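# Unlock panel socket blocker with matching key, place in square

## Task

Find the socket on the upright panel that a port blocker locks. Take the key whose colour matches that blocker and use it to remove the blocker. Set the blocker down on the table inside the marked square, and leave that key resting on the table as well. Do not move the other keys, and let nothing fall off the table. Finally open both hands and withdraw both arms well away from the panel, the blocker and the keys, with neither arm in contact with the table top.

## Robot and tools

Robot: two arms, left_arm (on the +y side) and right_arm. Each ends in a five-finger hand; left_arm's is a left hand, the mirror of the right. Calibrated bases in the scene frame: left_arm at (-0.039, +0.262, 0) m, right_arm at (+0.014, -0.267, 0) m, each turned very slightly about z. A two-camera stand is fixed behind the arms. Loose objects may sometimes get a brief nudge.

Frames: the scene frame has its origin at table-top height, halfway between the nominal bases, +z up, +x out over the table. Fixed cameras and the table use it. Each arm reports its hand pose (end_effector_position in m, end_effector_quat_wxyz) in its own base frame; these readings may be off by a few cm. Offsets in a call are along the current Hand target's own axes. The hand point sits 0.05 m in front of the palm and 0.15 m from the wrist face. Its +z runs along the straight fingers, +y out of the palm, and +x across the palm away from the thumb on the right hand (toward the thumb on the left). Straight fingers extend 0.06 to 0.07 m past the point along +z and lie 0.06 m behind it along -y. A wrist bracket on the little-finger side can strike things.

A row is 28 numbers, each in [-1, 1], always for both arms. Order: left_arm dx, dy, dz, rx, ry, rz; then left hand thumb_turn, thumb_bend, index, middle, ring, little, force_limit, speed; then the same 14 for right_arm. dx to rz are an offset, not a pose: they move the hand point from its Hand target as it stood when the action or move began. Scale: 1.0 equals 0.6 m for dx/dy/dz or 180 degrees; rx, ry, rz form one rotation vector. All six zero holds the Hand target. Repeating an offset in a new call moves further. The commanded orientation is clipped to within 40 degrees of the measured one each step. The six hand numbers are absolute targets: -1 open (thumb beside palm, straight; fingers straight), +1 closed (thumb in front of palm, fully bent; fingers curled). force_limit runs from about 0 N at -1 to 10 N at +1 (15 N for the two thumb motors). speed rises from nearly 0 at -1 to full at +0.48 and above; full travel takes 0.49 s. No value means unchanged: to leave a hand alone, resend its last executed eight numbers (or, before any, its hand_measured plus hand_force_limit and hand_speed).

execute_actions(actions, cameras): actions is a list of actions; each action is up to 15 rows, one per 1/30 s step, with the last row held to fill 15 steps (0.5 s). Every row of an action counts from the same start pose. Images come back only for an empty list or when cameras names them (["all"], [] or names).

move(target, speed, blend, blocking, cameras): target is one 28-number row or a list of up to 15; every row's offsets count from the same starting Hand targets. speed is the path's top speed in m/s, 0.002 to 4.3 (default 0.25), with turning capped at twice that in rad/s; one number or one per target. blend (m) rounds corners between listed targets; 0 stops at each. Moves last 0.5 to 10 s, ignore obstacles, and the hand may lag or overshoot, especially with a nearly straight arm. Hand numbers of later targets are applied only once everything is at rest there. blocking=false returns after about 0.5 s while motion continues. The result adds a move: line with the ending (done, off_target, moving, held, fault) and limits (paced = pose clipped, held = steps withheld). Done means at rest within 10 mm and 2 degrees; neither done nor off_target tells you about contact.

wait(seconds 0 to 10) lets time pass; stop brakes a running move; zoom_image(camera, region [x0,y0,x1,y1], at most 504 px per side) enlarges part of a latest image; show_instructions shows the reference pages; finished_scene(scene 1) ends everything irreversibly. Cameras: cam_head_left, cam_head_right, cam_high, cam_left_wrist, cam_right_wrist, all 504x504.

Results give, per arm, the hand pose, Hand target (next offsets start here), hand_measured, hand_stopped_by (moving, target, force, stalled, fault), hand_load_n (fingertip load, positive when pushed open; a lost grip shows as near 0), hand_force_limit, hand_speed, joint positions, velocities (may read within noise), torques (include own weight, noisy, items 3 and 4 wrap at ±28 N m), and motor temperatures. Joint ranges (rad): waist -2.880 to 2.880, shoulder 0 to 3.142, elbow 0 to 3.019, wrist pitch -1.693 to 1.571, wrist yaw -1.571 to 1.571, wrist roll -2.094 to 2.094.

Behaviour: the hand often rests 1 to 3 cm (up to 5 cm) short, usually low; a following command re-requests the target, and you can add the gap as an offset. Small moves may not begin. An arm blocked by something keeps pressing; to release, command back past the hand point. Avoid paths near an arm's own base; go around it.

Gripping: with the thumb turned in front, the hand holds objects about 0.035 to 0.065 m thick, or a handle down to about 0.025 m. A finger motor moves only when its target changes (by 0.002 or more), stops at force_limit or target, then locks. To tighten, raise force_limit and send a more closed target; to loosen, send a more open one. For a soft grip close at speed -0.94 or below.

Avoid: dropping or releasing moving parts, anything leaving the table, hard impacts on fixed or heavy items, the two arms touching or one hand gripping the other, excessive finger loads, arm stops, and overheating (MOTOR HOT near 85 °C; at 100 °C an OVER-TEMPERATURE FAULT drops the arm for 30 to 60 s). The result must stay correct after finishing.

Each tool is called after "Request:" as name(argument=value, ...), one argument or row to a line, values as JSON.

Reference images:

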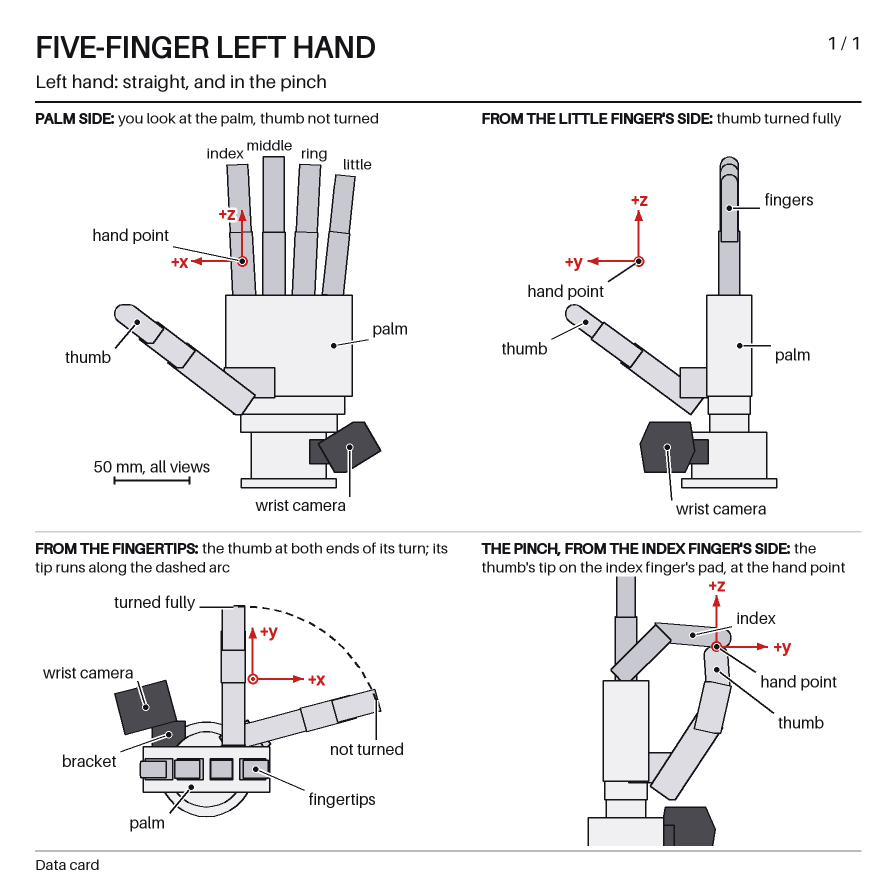

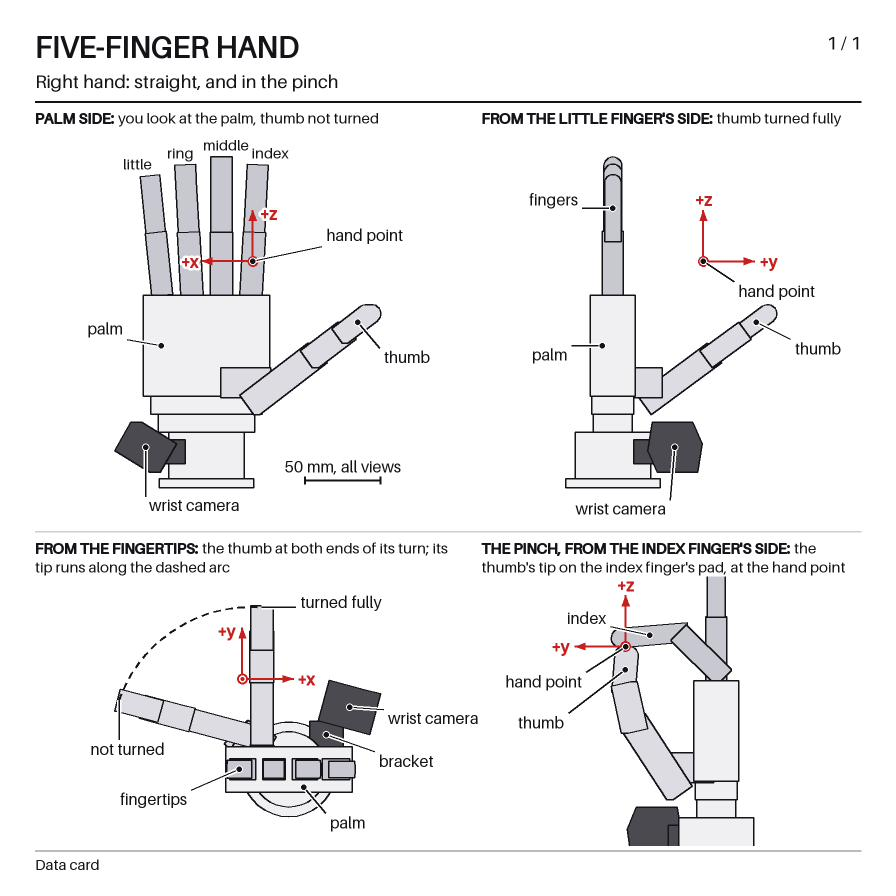

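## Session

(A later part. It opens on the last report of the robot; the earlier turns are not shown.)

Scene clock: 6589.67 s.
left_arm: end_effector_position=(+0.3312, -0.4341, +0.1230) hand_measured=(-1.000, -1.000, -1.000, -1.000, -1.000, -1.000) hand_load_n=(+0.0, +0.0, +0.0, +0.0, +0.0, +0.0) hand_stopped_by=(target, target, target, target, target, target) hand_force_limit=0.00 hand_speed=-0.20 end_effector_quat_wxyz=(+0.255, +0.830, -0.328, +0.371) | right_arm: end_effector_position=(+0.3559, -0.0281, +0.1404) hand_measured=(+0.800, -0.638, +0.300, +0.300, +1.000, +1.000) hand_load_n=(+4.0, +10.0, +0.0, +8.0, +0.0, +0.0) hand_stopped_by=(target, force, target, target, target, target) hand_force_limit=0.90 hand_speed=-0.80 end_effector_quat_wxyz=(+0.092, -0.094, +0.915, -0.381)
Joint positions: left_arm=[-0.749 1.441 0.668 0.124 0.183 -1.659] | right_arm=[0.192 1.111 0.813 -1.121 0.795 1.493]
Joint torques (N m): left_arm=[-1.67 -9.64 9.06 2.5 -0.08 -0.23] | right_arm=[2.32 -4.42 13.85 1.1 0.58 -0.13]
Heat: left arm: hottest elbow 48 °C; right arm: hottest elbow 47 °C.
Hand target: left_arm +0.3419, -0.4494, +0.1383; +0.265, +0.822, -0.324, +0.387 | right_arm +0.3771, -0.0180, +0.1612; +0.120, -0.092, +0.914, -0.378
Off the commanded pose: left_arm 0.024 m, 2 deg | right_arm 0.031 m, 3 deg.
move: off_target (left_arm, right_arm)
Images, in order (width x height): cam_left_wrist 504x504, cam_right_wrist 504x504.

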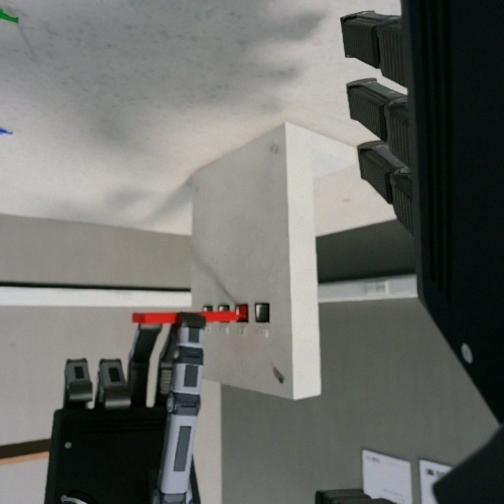

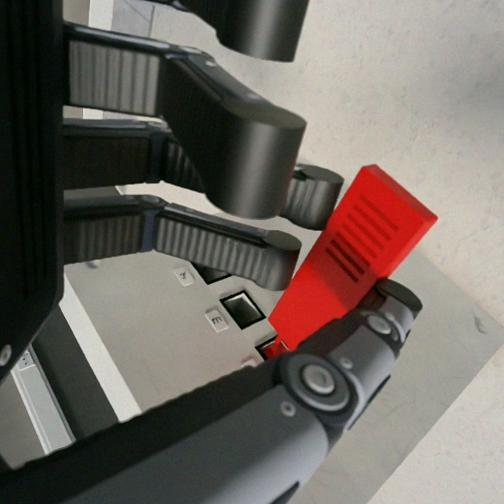

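Request:
move(
  target=[0,0,0,0,0,0,-1,-1,-1,-1,-1,-1,0,-0.2,0.00028,0.00135,0.00131,-0.00007,0.00077,-0.00079,0.8,-0.35,0.3,0.3,1,1,0.9,-0.8],
  speed=0.03,
  cameras=["cam_left_wrist","cam_right_wrist"],
)

Request:
zoom_image(
  camera="cam_left_wrist",
  region=[228, 298, 252, 322],
)

Request:
zoom_image(
  camera="cam_right_wrist",
  region=[256, 332, 286, 362],
)

Scene clock: 6607.97 s.
left_arm: end_effector_position=(+0.3312, -0.4341, +0.1230) hand_measured=(-1.000, -1.000, -1.000, -1.000, -1.000, -1.000) hand_load_n=(+0.0, +0.0, +0.0, +0.0, +0.0, +0.0) hand_stopped_by=(target, target, target, target, target, target) hand_force_limit=0.00 hand_speed=-0.20 end_effector_quat_wxyz=(+0.255, +0.830, -0.328, +0.371) | right_arm: end_effector_position=(+0.3559, -0.0280, +0.1404) hand_measured=(+0.800, -0.638, +0.300, +0.300, +1.000, +1.000) hand_load_n=(+4.0, +10.0, +0.0, +7.5, +0.0, +0.0) hand_stopped_by=(target, force, target, target, target, target) hand_force_limit=0.90 hand_speed=-0.80 end_effector_quat_wxyz=(+0.092, -0.094, +0.915, -0.381)
Joint positions: left_arm=[-0.749 1.441 0.668 0.124 0.183 -1.659] | right_arm=[0.192 1.111 0.813 -1.121 0.795 1.493]
Joint torques (N m): left_arm=[-1.67 -9.52 9.06 2.5 -0.07 -0.23] | right_arm=[1.44 -4.84 13.82 1.14 0.61 -0.13]
Heat: left arm: hottest elbow 48 °C; right arm: hottest elbow 49 °C.
Hand target: left_arm +0.3419, -0.4494, +0.1383; +0.265, +0.822, -0.324, +0.387 | right_arm +0.3770, -0.0179, +0.1600; +0.118, -0.093, +0.914, -0.378
Off the commanded pose: left_arm 0.024 m, 2 deg | right_arm 0.031 m, 3 deg.
move: off_target (left_arm, right_arm)
Images, in order (width x height): cam_left_wrist 504x504, cam_right_wrist 504x504.

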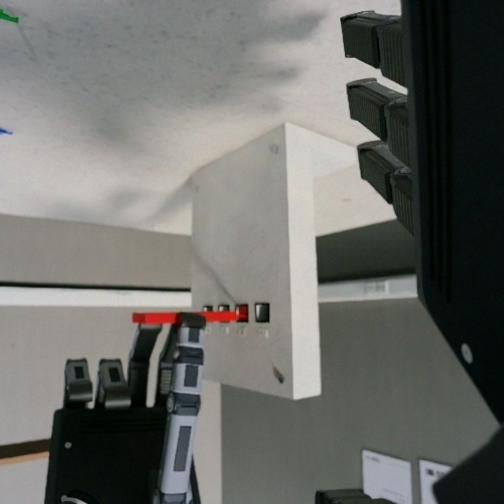

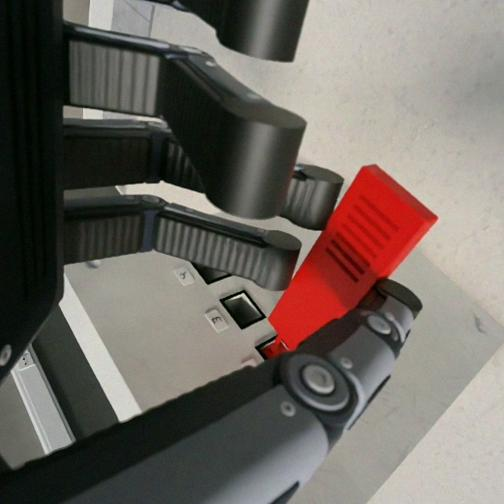

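Scaled by 21.000 from the camera's 504x504 image, which has a finer 720x720 frame.

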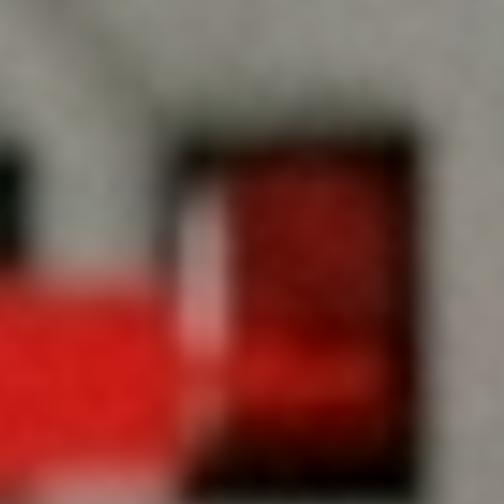

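Scaled by 16.800 from the camera's 504x504 image, which has a finer 720x720 frame.

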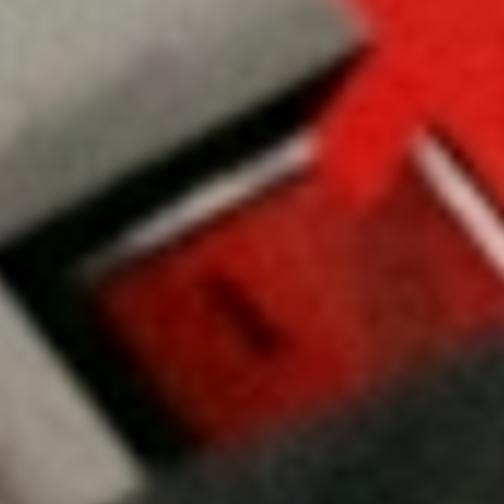

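Request:
move(
  target=[0,0,0,0,0,0,-1,-1,-1,-1,-1,-1,0,-0.2,0.0003,0.0015,0.0014,-0.00008,0.0009,-0.0009,0.8,-0.35,0.3,0.3,1,1,0.9,-0.8],
  speed=0.03,
  cameras=["cam_left_wrist","cam_right_wrist"],
)

Request:
zoom_image(
  camera="cam_left_wrist",
  region=[228, 298, 252, 322],
)

Request:
zoom_image(
  camera="cam_right_wrist",
  region=[256, 332, 286, 362],
)

Scene clock: 6611.10 s.
left_arm: end_effector_position=(+0.3312, -0.4341, +0.1230) hand_measured=(-1.000, -1.000, -1.000, -1.000, -1.000, -1.000) hand_load_n=(+0.0, +0.0, +0.0, +0.0, +0.0, +0.0) hand_stopped_by=(target, target, target, target, target, target) hand_force_limit=0.00 hand_speed=-0.20 end_effector_quat_wxyz=(+0.255, +0.830, -0.328, +0.371) | right_arm: end_effector_position=(+0.3559, -0.0280, +0.1401) hand_measured=(+0.800, -0.638, +0.300, +0.300, +1.000, +1.000) hand_load_n=(+4.0, +10.0, +0.0, +7.5, +0.0, +0.0) hand_stopped_by=(target, force, target, target, target, target) hand_force_limit=0.90 hand_speed=-0.80 end_effector_quat_wxyz=(+0.092, -0.095, +0.915, -0.381)
Joint positions: left_arm=[-0.749 1.441 0.668 0.124 0.183 -1.659] | right_arm=[0.192 1.112 0.813 -1.121 0.795 1.493]
Joint torques (N m): left_arm=[-1.67 -9.52 9.03 2.5 -0.07 -0.23] | right_arm=[0.5 -4.72 13.75 1.36 0.7 -0.1]
Heat: left arm: hottest elbow 48 °C; right arm: hottest elbow 49 °C.
Hand target: left_arm +0.3419, -0.4494, +0.1383; +0.265, +0.822, -0.324, +0.387 | right_arm +0.3770, -0.0180, +0.1588; +0.116, -0.094, +0.914, -0.378
Off the commanded pose: left_arm 0.024 m, 2 deg | right_arm 0.030 m, 3 deg.
move: off_target (left_arm, right_arm)
Images, in order (width x height): cam_left_wrist 504x504, cam_right_wrist 504x504.

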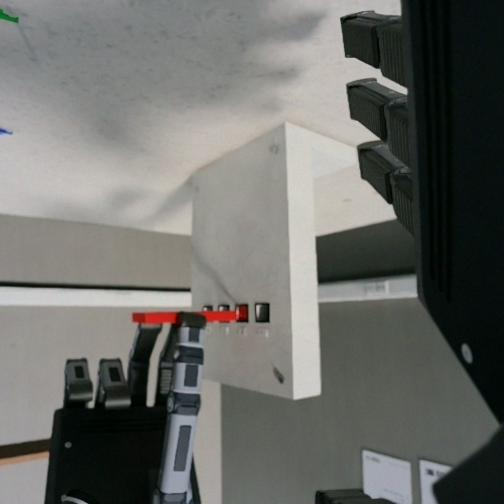

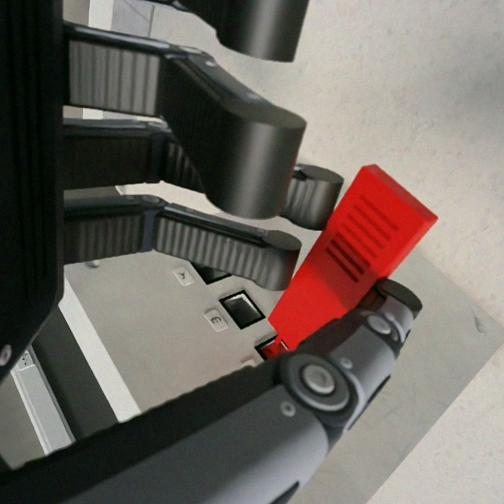

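Scaled by 21.000 from the camera's 504x504 image, which has a finer 720x720 frame.

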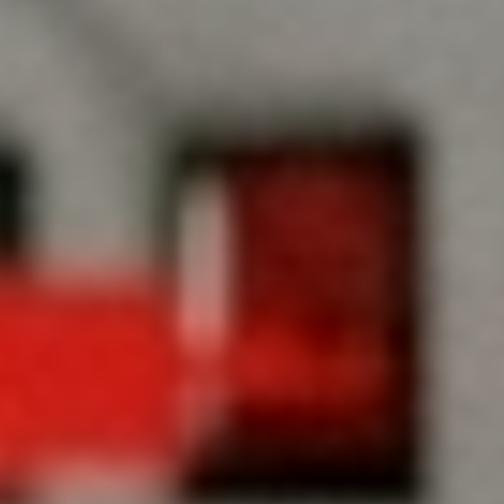

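Scaled by 16.800 from the camera's 504x504 image, which has a finer 720x720 frame.

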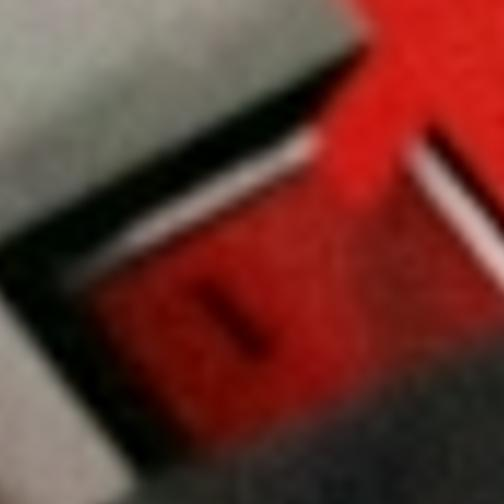

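Request:
move(
  target=[0,0,0,0,0,0,-1,-1,-1,-1,-1,-1,0,-0.2,0.00198,-0.00978,0.01023,0.00108,0.00612,0.00502,0.8,-0.35,0.3,0.3,1,1,0.9,-0.8],
  speed=0.03,
  cameras=["cam_left_wrist","cam_right_wrist"],
)

Request:
zoom_image(
  camera="cam_left_wrist",
  region=[228, 298, 252, 322],
)

Request:
zoom_image(
  camera="cam_right_wrist",
  region=[256, 332, 286, 362],
)

Scene clock: 6622.13 s.
left_arm: end_effector_position=(+0.3312, -0.4341, +0.1230) hand_measured=(-1.000, -1.000, -1.000, -1.000, -1.000, -1.000) hand_load_n=(+0.0, +0.0, +0.0, +0.0, +0.0, +0.0) hand_stopped_by=(target, target, target, target, target, target) hand_force_limit=0.00 hand_speed=-0.20 end_effector_quat_wxyz=(+0.255, +0.830, -0.328, +0.371) | right_arm: end_effector_position=(+0.3560, -0.0280, +0.1377) hand_measured=(+0.800, -0.638, +0.300, +0.300, +1.000, +1.000) hand_load_n=(+4.5, +10.0, +0.0, +8.0, +0.0, +0.0) hand_stopped_by=(target, force, target, target, target, target) hand_force_limit=0.90 hand_speed=-0.80 end_effector_quat_wxyz=(+0.088, -0.096, +0.915, -0.382)
Joint positions: left_arm=[-0.749 1.441 0.668 0.124 0.183 -1.659] | right_arm=[0.192 1.119 0.813 -1.121 0.795 1.493]
Joint torques (N m): left_arm=[-1.61 -9.58 9.02 2.51 -0.07 -0.22] | right_arm=[-0.56 -5.42 14.09 1.44 0.73 -0.11]
Heat: left arm: hottest elbow 48 °C; right arm: hottest elbow 50 °C.
Hand target: left_arm +0.3419, -0.4494, +0.1383; +0.265, +0.822, -0.324, +0.387 | right_arm +0.3781, -0.0265, +0.1586; +0.111, -0.083, +0.915, -0.380
Off the commanded pose: left_arm 0.024 m, 2 deg | right_arm 0.031 m, 3 deg.
move: off_target (left_arm, right_arm)
Images, in order (width x height): cam_left_wrist 504x504, cam_right_wrist 504x504.

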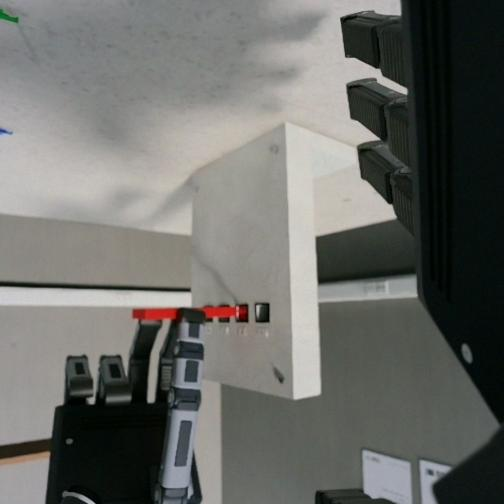

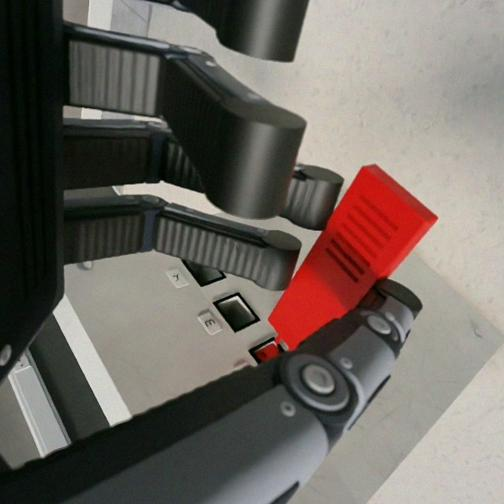

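Scaled by 21.000 from the camera's 504x504 image, which has a finer 720x720 frame.

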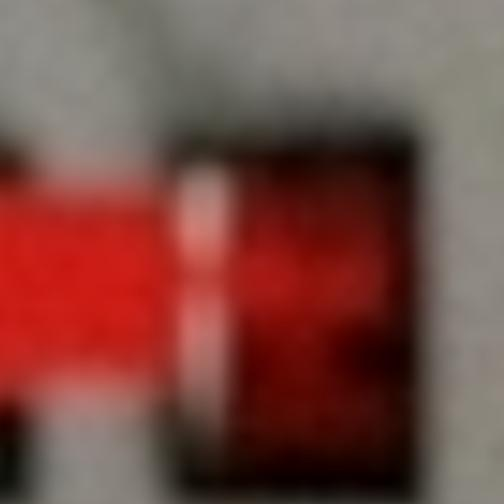

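Scaled by 16.800 from the camera's 504x504 image, which has a finer 720x720 frame.

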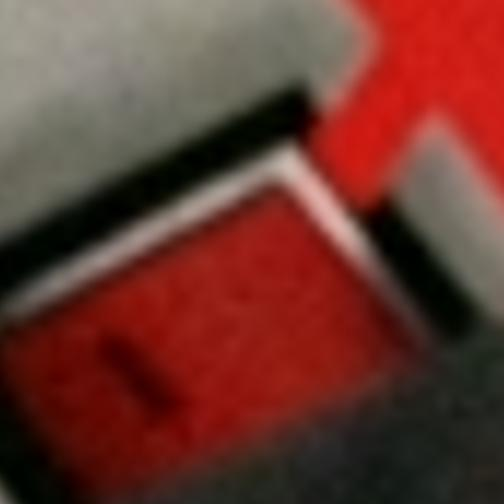

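Request:
move(
  target=[
    [0,0,0,0,0,0,-1,-1,-1,-1,-1,-1,0,-0.2,0.03458,0.02058,0.01778,-0.00067,0.00977,-0.01002,0.8,-0.35,0.3,0.3,1,1,0.9,-0.8],
    [0,0,0,0,0,0,-1,-1,-1,-1,-1,-1,0,-0.2,0.04205,0.01608,0.0129,-0.00046,0.00667,-0.00683,0.8,-0.35,0.3,0.3,1,1,0.9,-0.8],
  ],
  speed=0.04,
  cameras=["cam_left_wrist","cam_right_wrist"],
)

Request:
zoom_image(
  camera="cam_left_wrist",
  region=[120, 300, 160, 340],
)

Request:
zoom_image(
  camera="cam_left_wrist",
  region=[210, 295, 250, 335],
)

Request:
zoom_image(
  camera="cam_right_wrist",
  region=[240, 325, 288, 373],
)

Scene clock: 6640.53 s.
left_arm: end_effector_position=(+0.3312, -0.4341, +0.1230) hand_measured=(-1.000, -1.000, -1.000, -1.000, -1.000, -1.000) hand_load_n=(+0.0, +0.0, +0.0, +0.0, +0.0, +0.0) hand_stopped_by=(target, target, target, target, target, target) hand_force_limit=0.00 hand_speed=-0.20 end_effector_quat_wxyz=(+0.255, +0.830, -0.328, +0.371) | right_arm: end_effector_position=(+0.3540, -0.0283, +0.1376) hand_measured=(+0.800, -0.638, +0.300, +0.300, +1.000, +1.000) hand_load_n=(+4.0, +10.0, +0.0, +7.5, +0.0, +0.5) hand_stopped_by=(target, force, target, target, target, target) hand_force_limit=0.90 hand_speed=-0.80 end_effector_quat_wxyz=(+0.089, -0.096, +0.915, -0.382)
Joint positions: left_arm=[-0.749 1.441 0.668 0.124 0.183 -1.659] | right_arm=[0.192 1.112 0.808 -1.121 0.795 1.493]
Joint torques (N m): left_arm=[-1.67 -9.58 9.06 2.52 -0.08 -0.23] | right_arm=[-1.26 -5.36 9.4 0.9 0.66 -0.11]
Heat: left arm: hottest elbow 48 °C; right arm: hottest elbow 51 °C.
Hand target: left_arm +0.3419, -0.4494, +0.1383; +0.265, +0.822, -0.324, +0.387 | right_arm +0.3552, -0.0309, +0.1429; +0.097, -0.089, +0.915, -0.381
Off the commanded pose: left_arm 0.024 m, 2 deg | right_arm 0.006 m, 1 deg.
move: off_target (left_arm)
Images, in order (width x height): cam_left_wrist 504x504, cam_right_wrist 504x504.

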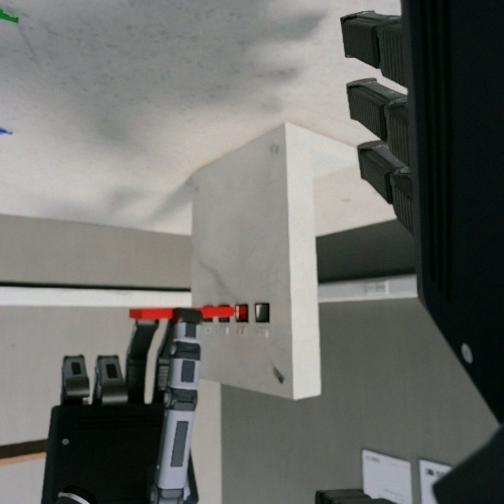

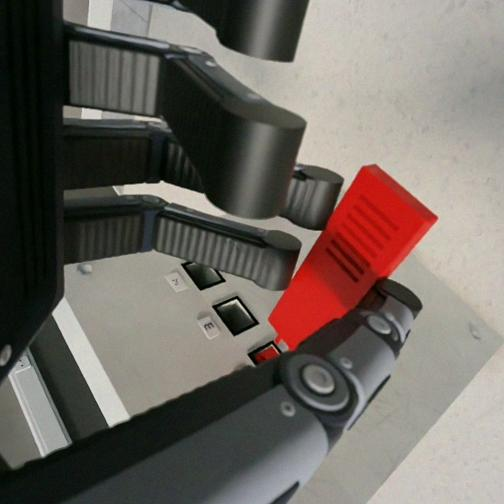

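Scaled by 12.600 from the camera's 504x504 image, which has a finer 720x720 frame.

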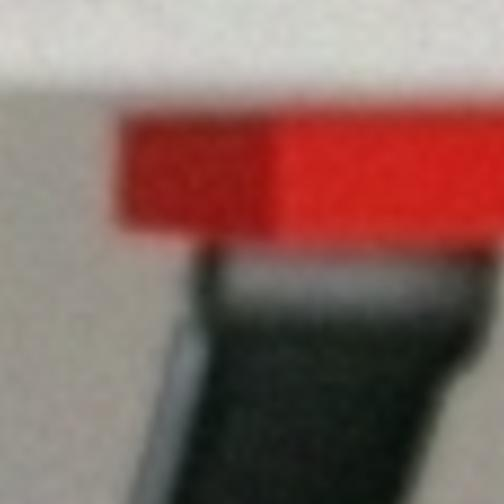

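Scaled by 12.600 from the camera's 504x504 image, which has a finer 720x720 frame.

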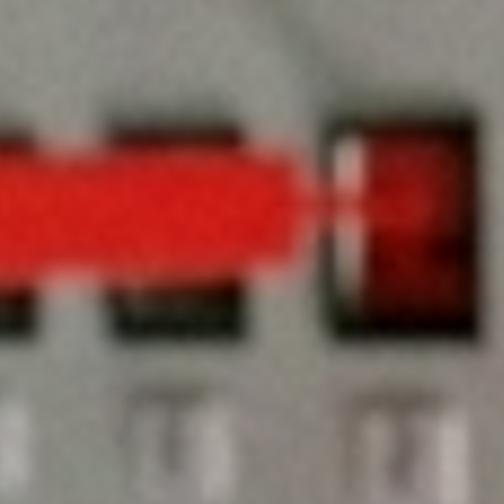

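Scaled by 10.500 from the camera's 504x504 image, which has a finer 720x720 frame.

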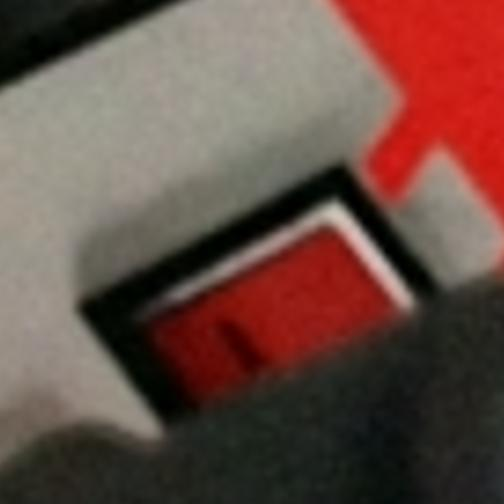

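Request:
move(
  target=[0,0,0,0,0,0,-1,-1,-1,-1,-1,-1,0,-0.2,-0.03607,-0.02102,-0.01808,0.00066,-0.00944,0.00966,0.8,-0.35,0.3,0.3,1,1,0.9,-0.8],
  speed=0.03,
  cameras=["cam_left_wrist","cam_right_wrist"],
)

Request:
zoom_image(
  camera="cam_left_wrist",
  region=[228, 298, 252, 322],
)

Request:
zoom_image(
  camera="cam_right_wrist",
  region=[240, 325, 288, 373],
)

Scene clock: 6653.50 s.
left_arm: end_effector_position=(+0.3312, -0.4341, +0.1230) hand_measured=(-1.000, -1.000, -1.000, -1.000, -1.000, -1.000) hand_load_n=(+0.0, +0.0, +0.0, +0.0, +0.0, +0.0) hand_stopped_by=(target, target, target, target, target, target) hand_force_limit=0.00 hand_speed=-0.20 end_effector_quat_wxyz=(+0.255, +0.830, -0.328, +0.371) | right_arm: end_effector_position=(+0.3540, -0.0283, +0.1376) hand_measured=(+0.800, -0.638, +0.300, +0.300, +1.000, +1.000) hand_load_n=(+4.0, +10.0, +0.0, +7.5, +0.0, +0.0) hand_stopped_by=(target, force, target, target, target, target) hand_force_limit=0.90 hand_speed=-0.80 end_effector_quat_wxyz=(+0.089, -0.096, +0.915, -0.382)
Joint positions: left_arm=[-0.749 1.441 0.668 0.124 0.183 -1.659] | right_arm=[0.192 1.112 0.808 -1.121 0.795 1.493]
Joint torques (N m): left_arm=[-1.55 -9.64 9.06 2.5 -0.08 -0.23] | right_arm=[0.03 -5.77 13.74 0.98 0.63 -0.08]
Heat: left arm: hottest elbow 48 °C; right arm: hottest elbow 49 °C.
Hand target: left_arm +0.3419, -0.4494, +0.1383; +0.265, +0.822, -0.324, +0.387 | right_arm +0.3746, -0.0272, +0.1617; +0.116, -0.080, +0.915, -0.379
Off the commanded pose: left_arm 0.024 m, 2 deg | right_arm 0.032 m, 4 deg.
move: off_target (left_arm, right_arm)
Images, in order (width x height): cam_left_wrist 504x504, cam_right_wrist 504x504.

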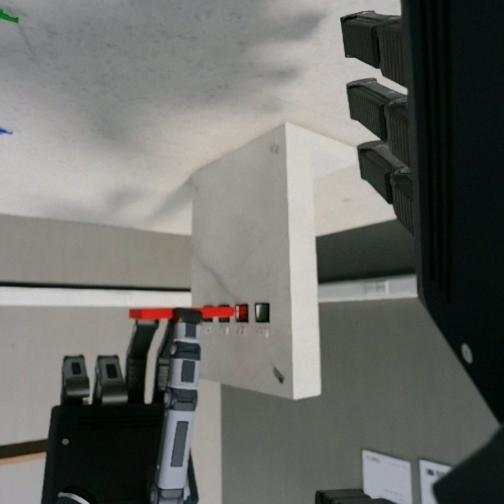

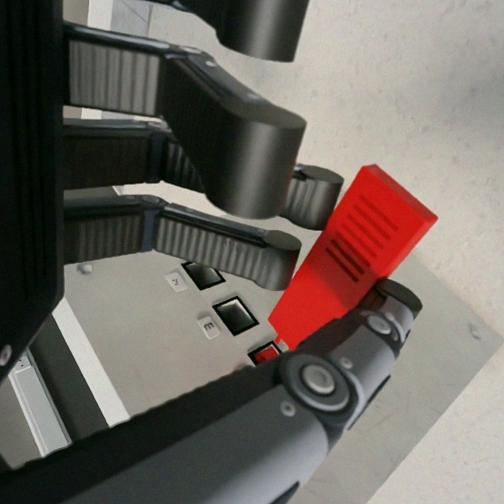

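Scaled by 21.000 from the camera's 504x504 image, which has a finer 720x720 frame.

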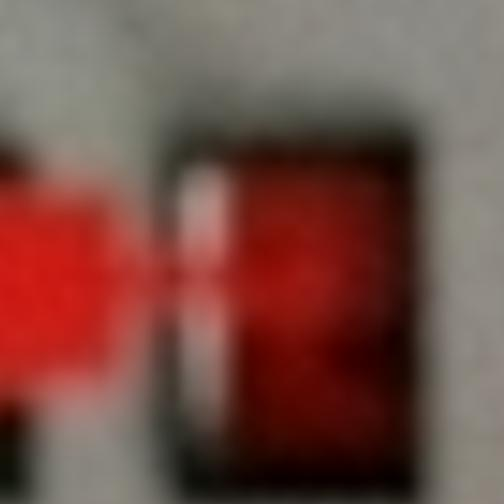

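Scaled by 10.500 from the camera's 504x504 image, which has a finer 720x720 frame.

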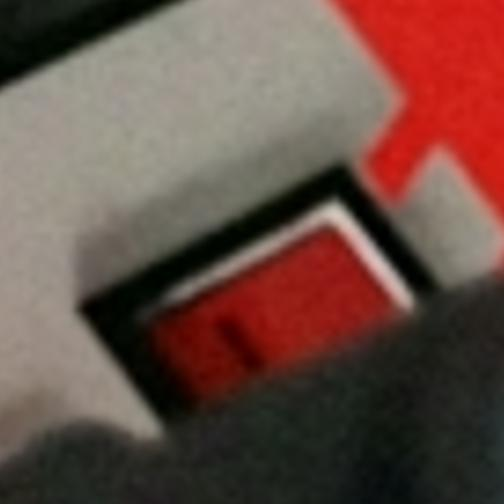

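Request:
move(
  target=[0,0,0,0,0,0,-1,-1,-1,-1,-1,-1,0,-0.2,-0.00612,-0.00253,-0.00207,0.00007,-0.00111,0.00114,0.8,-0.35,0.3,0.3,1,1,0.9,-0.8],
  speed=0.03,
  cameras=["cam_left_wrist","cam_right_wrist"],
)

Request:
zoom_image(
  camera="cam_left_wrist",
  region=[228, 298, 252, 322],
)

Request:
zoom_image(
  camera="cam_right_wrist",
  region=[240, 325, 288, 373],
)

Scene clock: 6660.17 s.
left_arm: end_effector_position=(+0.3312, -0.4341, +0.1230) hand_measured=(-1.000, -1.000, -1.000, -1.000, -1.000, -1.000) hand_load_n=(+0.0, +0.0, +0.0, +0.0, +0.0, +0.0) hand_stopped_by=(target, target, target, target, target, target) hand_force_limit=0.00 hand_speed=-0.20 end_effector_quat_wxyz=(+0.255, +0.830, -0.328, +0.371) | right_arm: end_effector_position=(+0.3570, -0.0278, +0.1412) hand_measured=(+0.800, -0.638, +0.300, +0.300, +1.000, +1.000) hand_load_n=(+4.0, +10.0, +0.0, +7.5, +0.5, +0.0) hand_stopped_by=(target, force, target, target, target, target) hand_force_limit=0.90 hand_speed=-0.80 end_effector_quat_wxyz=(+0.093, -0.094, +0.915, -0.381)
Joint positions: left_arm=[-0.749 1.441 0.668 0.124 0.183 -1.659] | right_arm=[0.192 1.112 0.816 -1.121 0.795 1.493]
Joint torques (N m): left_arm=[-1.67 -9.64 9.06 2.48 -0.07 -0.23] | right_arm=[-0.79 -5.6 13.78 1.16 0.7 -0.08]
Heat: left arm: hottest elbow 48 °C; right arm: hottest elbow 50 °C.
Hand target: left_arm +0.3419, -0.4494, +0.1383; +0.265, +0.822, -0.324, +0.387 | right_arm +0.3779, -0.0265, +0.1643; +0.119, -0.079, +0.914, -0.379
Off the commanded pose: left_arm 0.024 m, 2 deg | right_arm 0.031 m, 3 deg.
move: off_target (left_arm, right_arm)
Images, in order (width x height): cam_left_wrist 504x504, cam_right_wrist 504x504.

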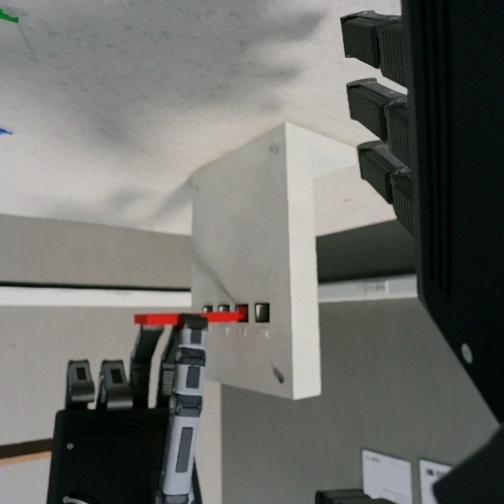

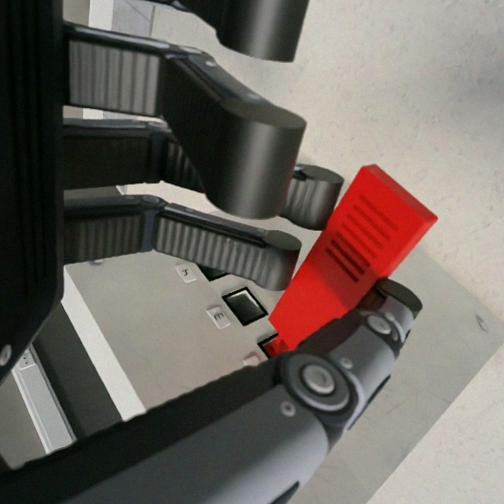

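Scaled by 21.000 from the camera's 504x504 image, which has a finer 720x720 frame.

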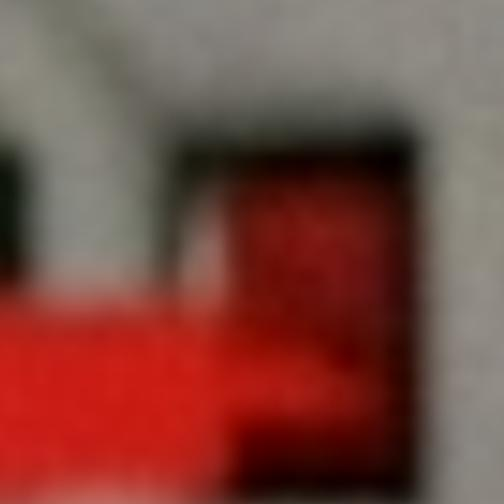

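Scaled by 10.500 from the camera's 504x504 image, which has a finer 720x720 frame.

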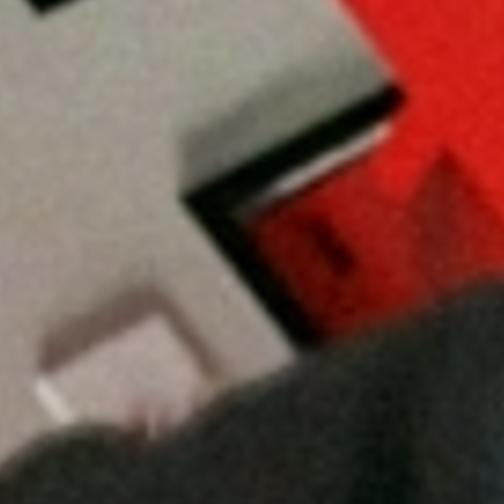

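Request:
wait(
  seconds=0.1,
  cameras=["cam_left_wrist", "cam_right_wrist"],
)

Scene clock: 6691.63 s.
left_arm: end_effector_position=(+0.3312, -0.4341, +0.1230) hand_measured=(-1.000, -1.000, -1.000, -1.000, -1.000, -1.000) hand_load_n=(+0.0, -0.5, +0.0, +0.5, +0.0, +0.0) hand_stopped_by=(target, target, target, target, target, target) hand_force_limit=0.00 hand_speed=-0.20 end_effector_quat_wxyz=(+0.255, +0.830, -0.328, +0.371) | right_arm: end_effector_position=(+0.3570, -0.0278, +0.1412) hand_measured=(+0.800, -0.638, +0.300, +0.300, +1.000, +1.000) hand_load_n=(+4.0, +10.0, +0.0, +7.5, +0.0, +0.0) hand_stopped_by=(target, force, target, target, target, target) hand_force_limit=0.90 hand_speed=-0.80 end_effector_quat_wxyz=(+0.093, -0.094, +0.915, -0.381)
Joint positions: left_arm=[-0.749 1.441 0.668 0.124 0.183 -1.659] | right_arm=[0.192 1.112 0.816 -1.121 0.795 1.493]
Joint torques (N m): left_arm=[-1.67 -9.52 9.05 2.5 -0.07 -0.23] | right_arm=[-0.44 -5.13 13.86 1.09 0.68 -0.06]
Heat: left arm: hottest elbow 48 °C; right arm: hottest elbow 50 °C.
Hand target: left_arm +0.3419, -0.4494, +0.1383; +0.265, +0.822, -0.324, +0.387 | right_arm +0.3779, -0.0265, +0.1643; +0.119, -0.079, +0.914, -0.379
Off the commanded pose: left_arm 0.024 m, 2 deg | right_arm 0.031 m, 3 deg.
wait: 0.10 s; at rest from the start
Images, in order (width x height): cam_left_wrist 504x504, cam_right_wrist 504x504.

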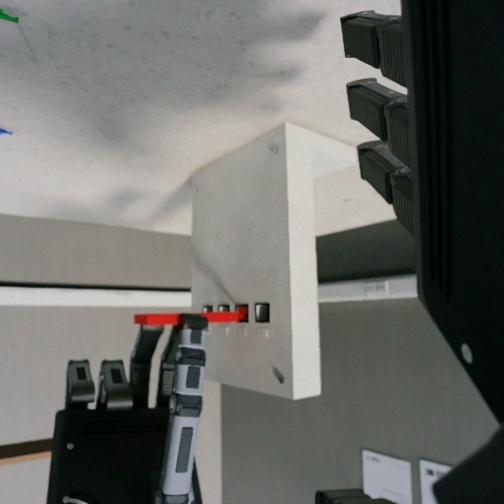

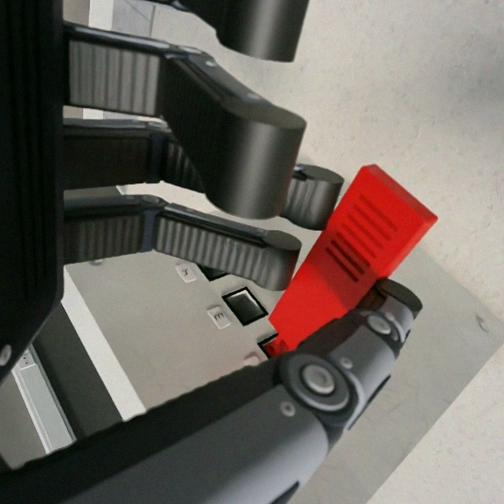

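Request:
zoom_image(
  camera="cam_left_wrist",
  region=[225, 298, 255, 328],
)

Request:
zoom_image(
  camera="cam_right_wrist",
  region=[240, 320, 300, 380],
)

Scaled by 16.800 from the camera's 504x504 image, which has a finer 720x720 frame.

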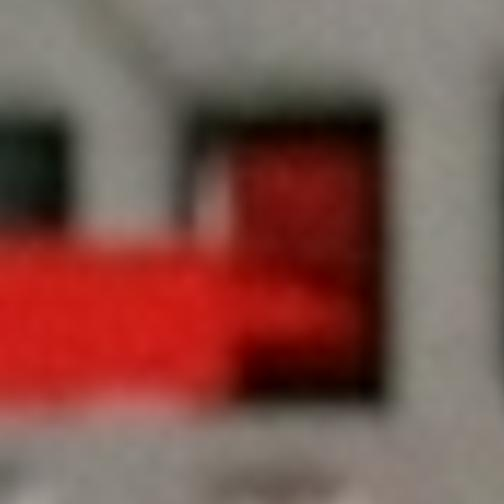

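Scaled by 8.400 from the camera's 504x504 image, which has a finer 720x720 frame.

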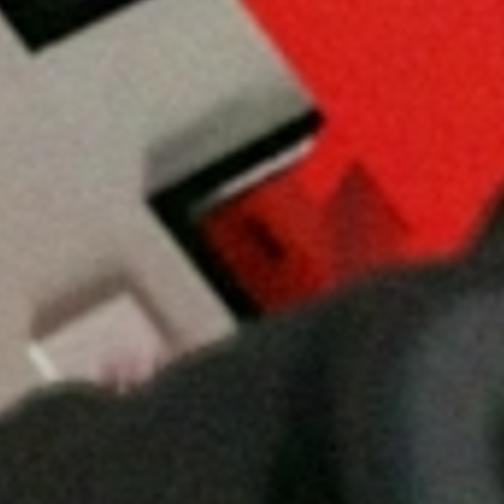

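Request:
zoom_image(
  camera="cam_left_wrist",
  region=[120, 300, 160, 340],
)

Request:
zoom_image(
  camera="cam_left_wrist",
  region=[210, 295, 250, 335],
)

Scaled by 12.600 from the camera's 504x504 image, which has a finer 720x720 frame.

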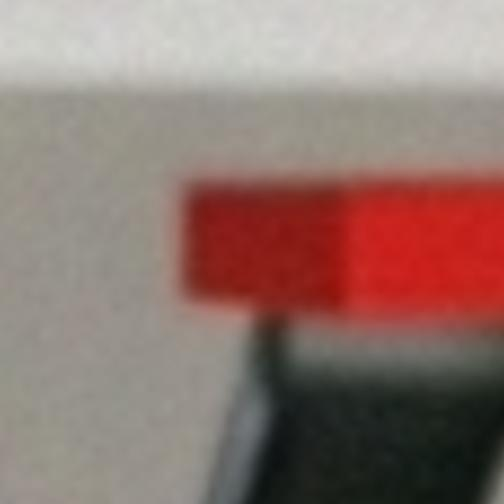

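Scaled by 12.600 from the camera's 504x504 image, which has a finer 720x720 frame.

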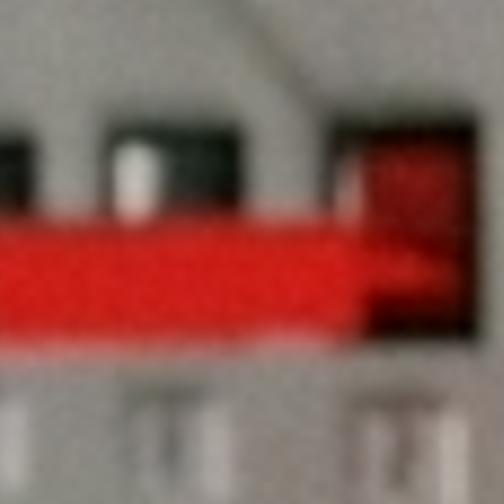

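Request:
zoom_image(
  camera="cam_right_wrist",
  region=[262, 328, 292, 358],
)

Scaled by 16.800 from the camera's 504x504 image, which has a finer 720x720 frame.

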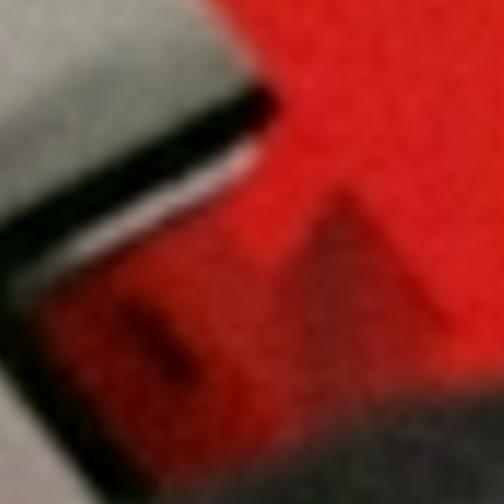

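Request:
move(
  target=[0,0,0,0,0,0,-1,-1,-1,-1,-1,-1,0,-0.2, 0.03848,0.01662,0.02217,-0.00019,0.01248,-0.00829,0.8,-0.35,0.3,0.3,1,1,0.9,-0.8],
  speed=0.03,
  cameras=["cam_left_wrist", "cam_right_wrist"],
)

Scene clock: 6748.67 s.
left_arm: end_effector_position=(+0.3312, -0.4341, +0.1230) hand_measured=(-1.000, -1.000, -1.000, -1.000, -1.000, -1.000) hand_load_n=(+0.0, +0.0, +0.0, +0.0, +0.0, +0.0) hand_stopped_by=(target, target, target, target, target, target) hand_force_limit=0.00 hand_speed=-0.20 end_effector_quat_wxyz=(+0.255, +0.830, -0.328, +0.371) | right_arm: end_effector_position=(+0.3569, -0.0290, +0.1412) hand_measured=(+0.800, -0.638, +0.300, +0.300, +1.000, +1.000) hand_load_n=(+4.0, +9.5, +0.0, +7.5, +0.0, +0.0) hand_stopped_by=(target, force, target, target, target, target) hand_force_limit=0.90 hand_speed=-0.80 end_effector_quat_wxyz=(+0.092, -0.093, +0.915, -0.381)
Joint positions: left_arm=[-0.749 1.441 0.668 0.124 0.183 -1.659] | right_arm=[0.189 1.112 0.816 -1.121 0.795 1.493]
Joint torques (N m): left_arm=[-1.61 -9.64 9.03 2.51 -0.07 -0.23] | right_arm=[-0.91 -4.72 9.68 1.07 0.67 -0.12]
Heat: left arm: hottest elbow 48 °C; right arm: hottest elbow 50 °C.
Hand target: left_arm +0.3419, -0.4494, +0.1383; +0.265, +0.822, -0.324, +0.387 | right_arm +0.3588, -0.0339, +0.1444; +0.096, -0.084, +0.916, -0.381
Off the commanded pose: left_arm 0.024 m, 2 deg | right_arm 0.006 m, 1 deg.
move: off_target (left_arm)
Images, in order (width x height): cam_left_wrist 504x504, cam_right_wrist 504x504.

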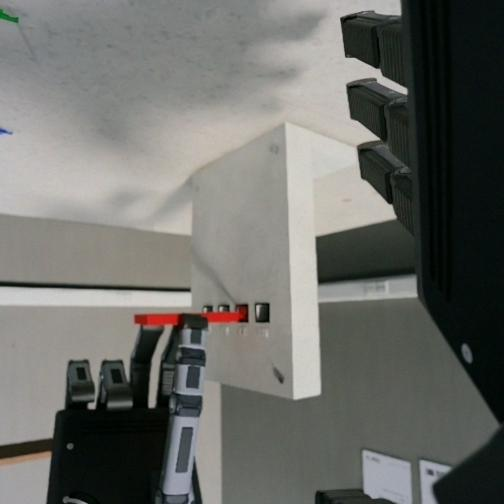

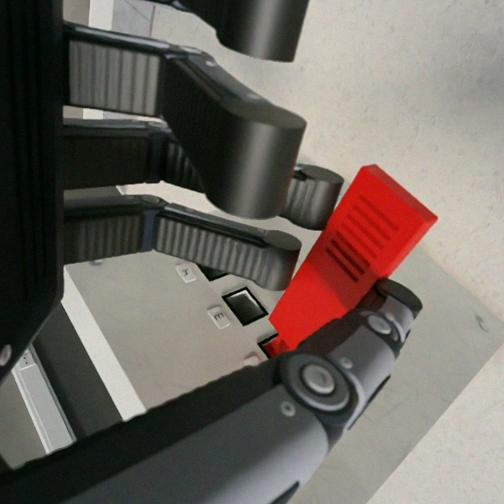

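Request:
move(
  target=[0,0,0,0,0,0,-1,-1,-1,-1,-1,-1,0,-0.2, 0.00652,0.00088,0.00533,0.00012,0.00292,-0.00027,0.8,-0.35,0.3,0.3,1,1,0.9,-0.8],
  speed=0.02,
  cameras=["cam_left_wrist", "cam_right_wrist"],
)

Request:
zoom_image(
  camera="cam_left_wrist",
  region=[225, 298, 255, 328],
)

Request:
zoom_image(
  camera="cam_right_wrist",
  region=[262, 328, 292, 358],
)

Scene clock: 6755.57 s.
left_arm: end_effector_position=(+0.3312, -0.4341, +0.1230) hand_measured=(-1.000, -1.000, -1.000, -1.000, -1.000, -1.000) hand_load_n=(+0.0, +0.0, +0.0, +0.0, +0.0, +0.0) hand_stopped_by=(target, target, target, target, target, target) hand_force_limit=0.00 hand_speed=-0.20 end_effector_quat_wxyz=(+0.255, +0.830, -0.328, +0.371) | right_arm: end_effector_position=(+0.3545, -0.0314, +0.1386) hand_measured=(+0.800, -0.638, +0.300, +0.300, +1.000, +1.000) hand_load_n=(+4.0, +10.0, +0.0, +7.5, +0.0, +0.0) hand_stopped_by=(target, force, target, target, target, target) hand_force_limit=0.90 hand_speed=-0.80 end_effector_quat_wxyz=(+0.088, -0.091, +0.915, -0.382)
Joint positions: left_arm=[-0.749 1.441 0.668 0.124 0.183 -1.659] | right_arm=[0.183 1.112 0.81 -1.121 0.795 1.493]
Joint torques (N m): left_arm=[-1.55 -9.64 9.06 2.5 -0.06 -0.23] | right_arm=[-1.14 -5.54 9.46 0.96 0.67 -0.18]
Heat: left arm: hottest elbow 48 °C; right arm: hottest elbow 50 °C.
Hand target: left_arm +0.3419, -0.4494, +0.1383; +0.265, +0.822, -0.324, +0.387 | right_arm +0.3558, -0.0366, +0.1414; +0.091, -0.082, +0.916, -0.382
Off the commanded pose: left_arm 0.024 m, 2 deg | right_arm 0.006 m, 1 deg.
move: off_target (left_arm)
Images, in order (width x height): cam_left_wrist 504x504, cam_right_wrist 504x504.

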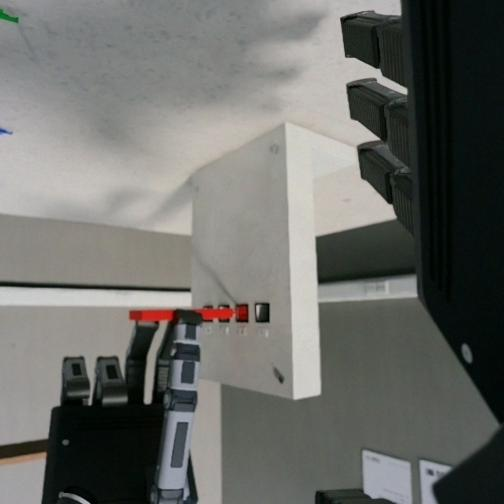

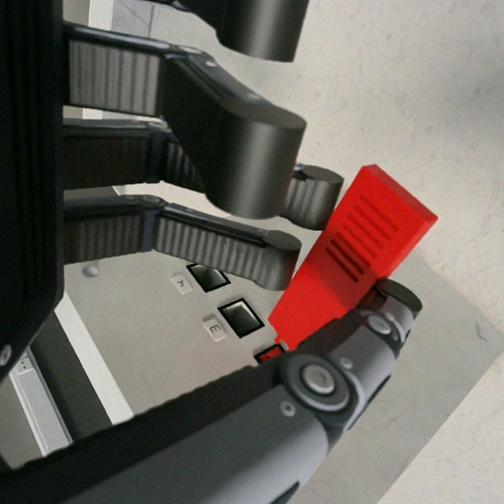

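Scaled by 16.800 from the camera's 504x504 image, which has a finer 720x720 frame.

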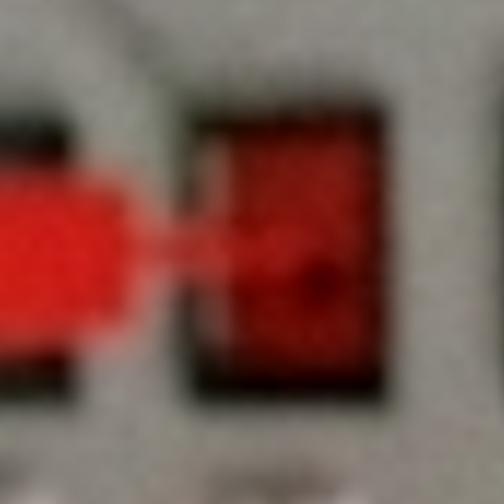

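Scaled by 16.800 from the camera's 504x504 image, which has a finer 720x720 frame.

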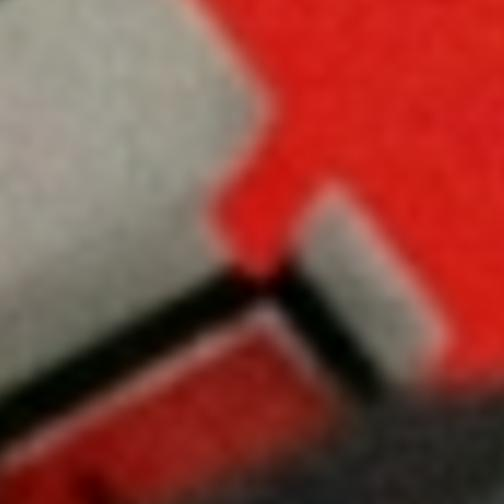

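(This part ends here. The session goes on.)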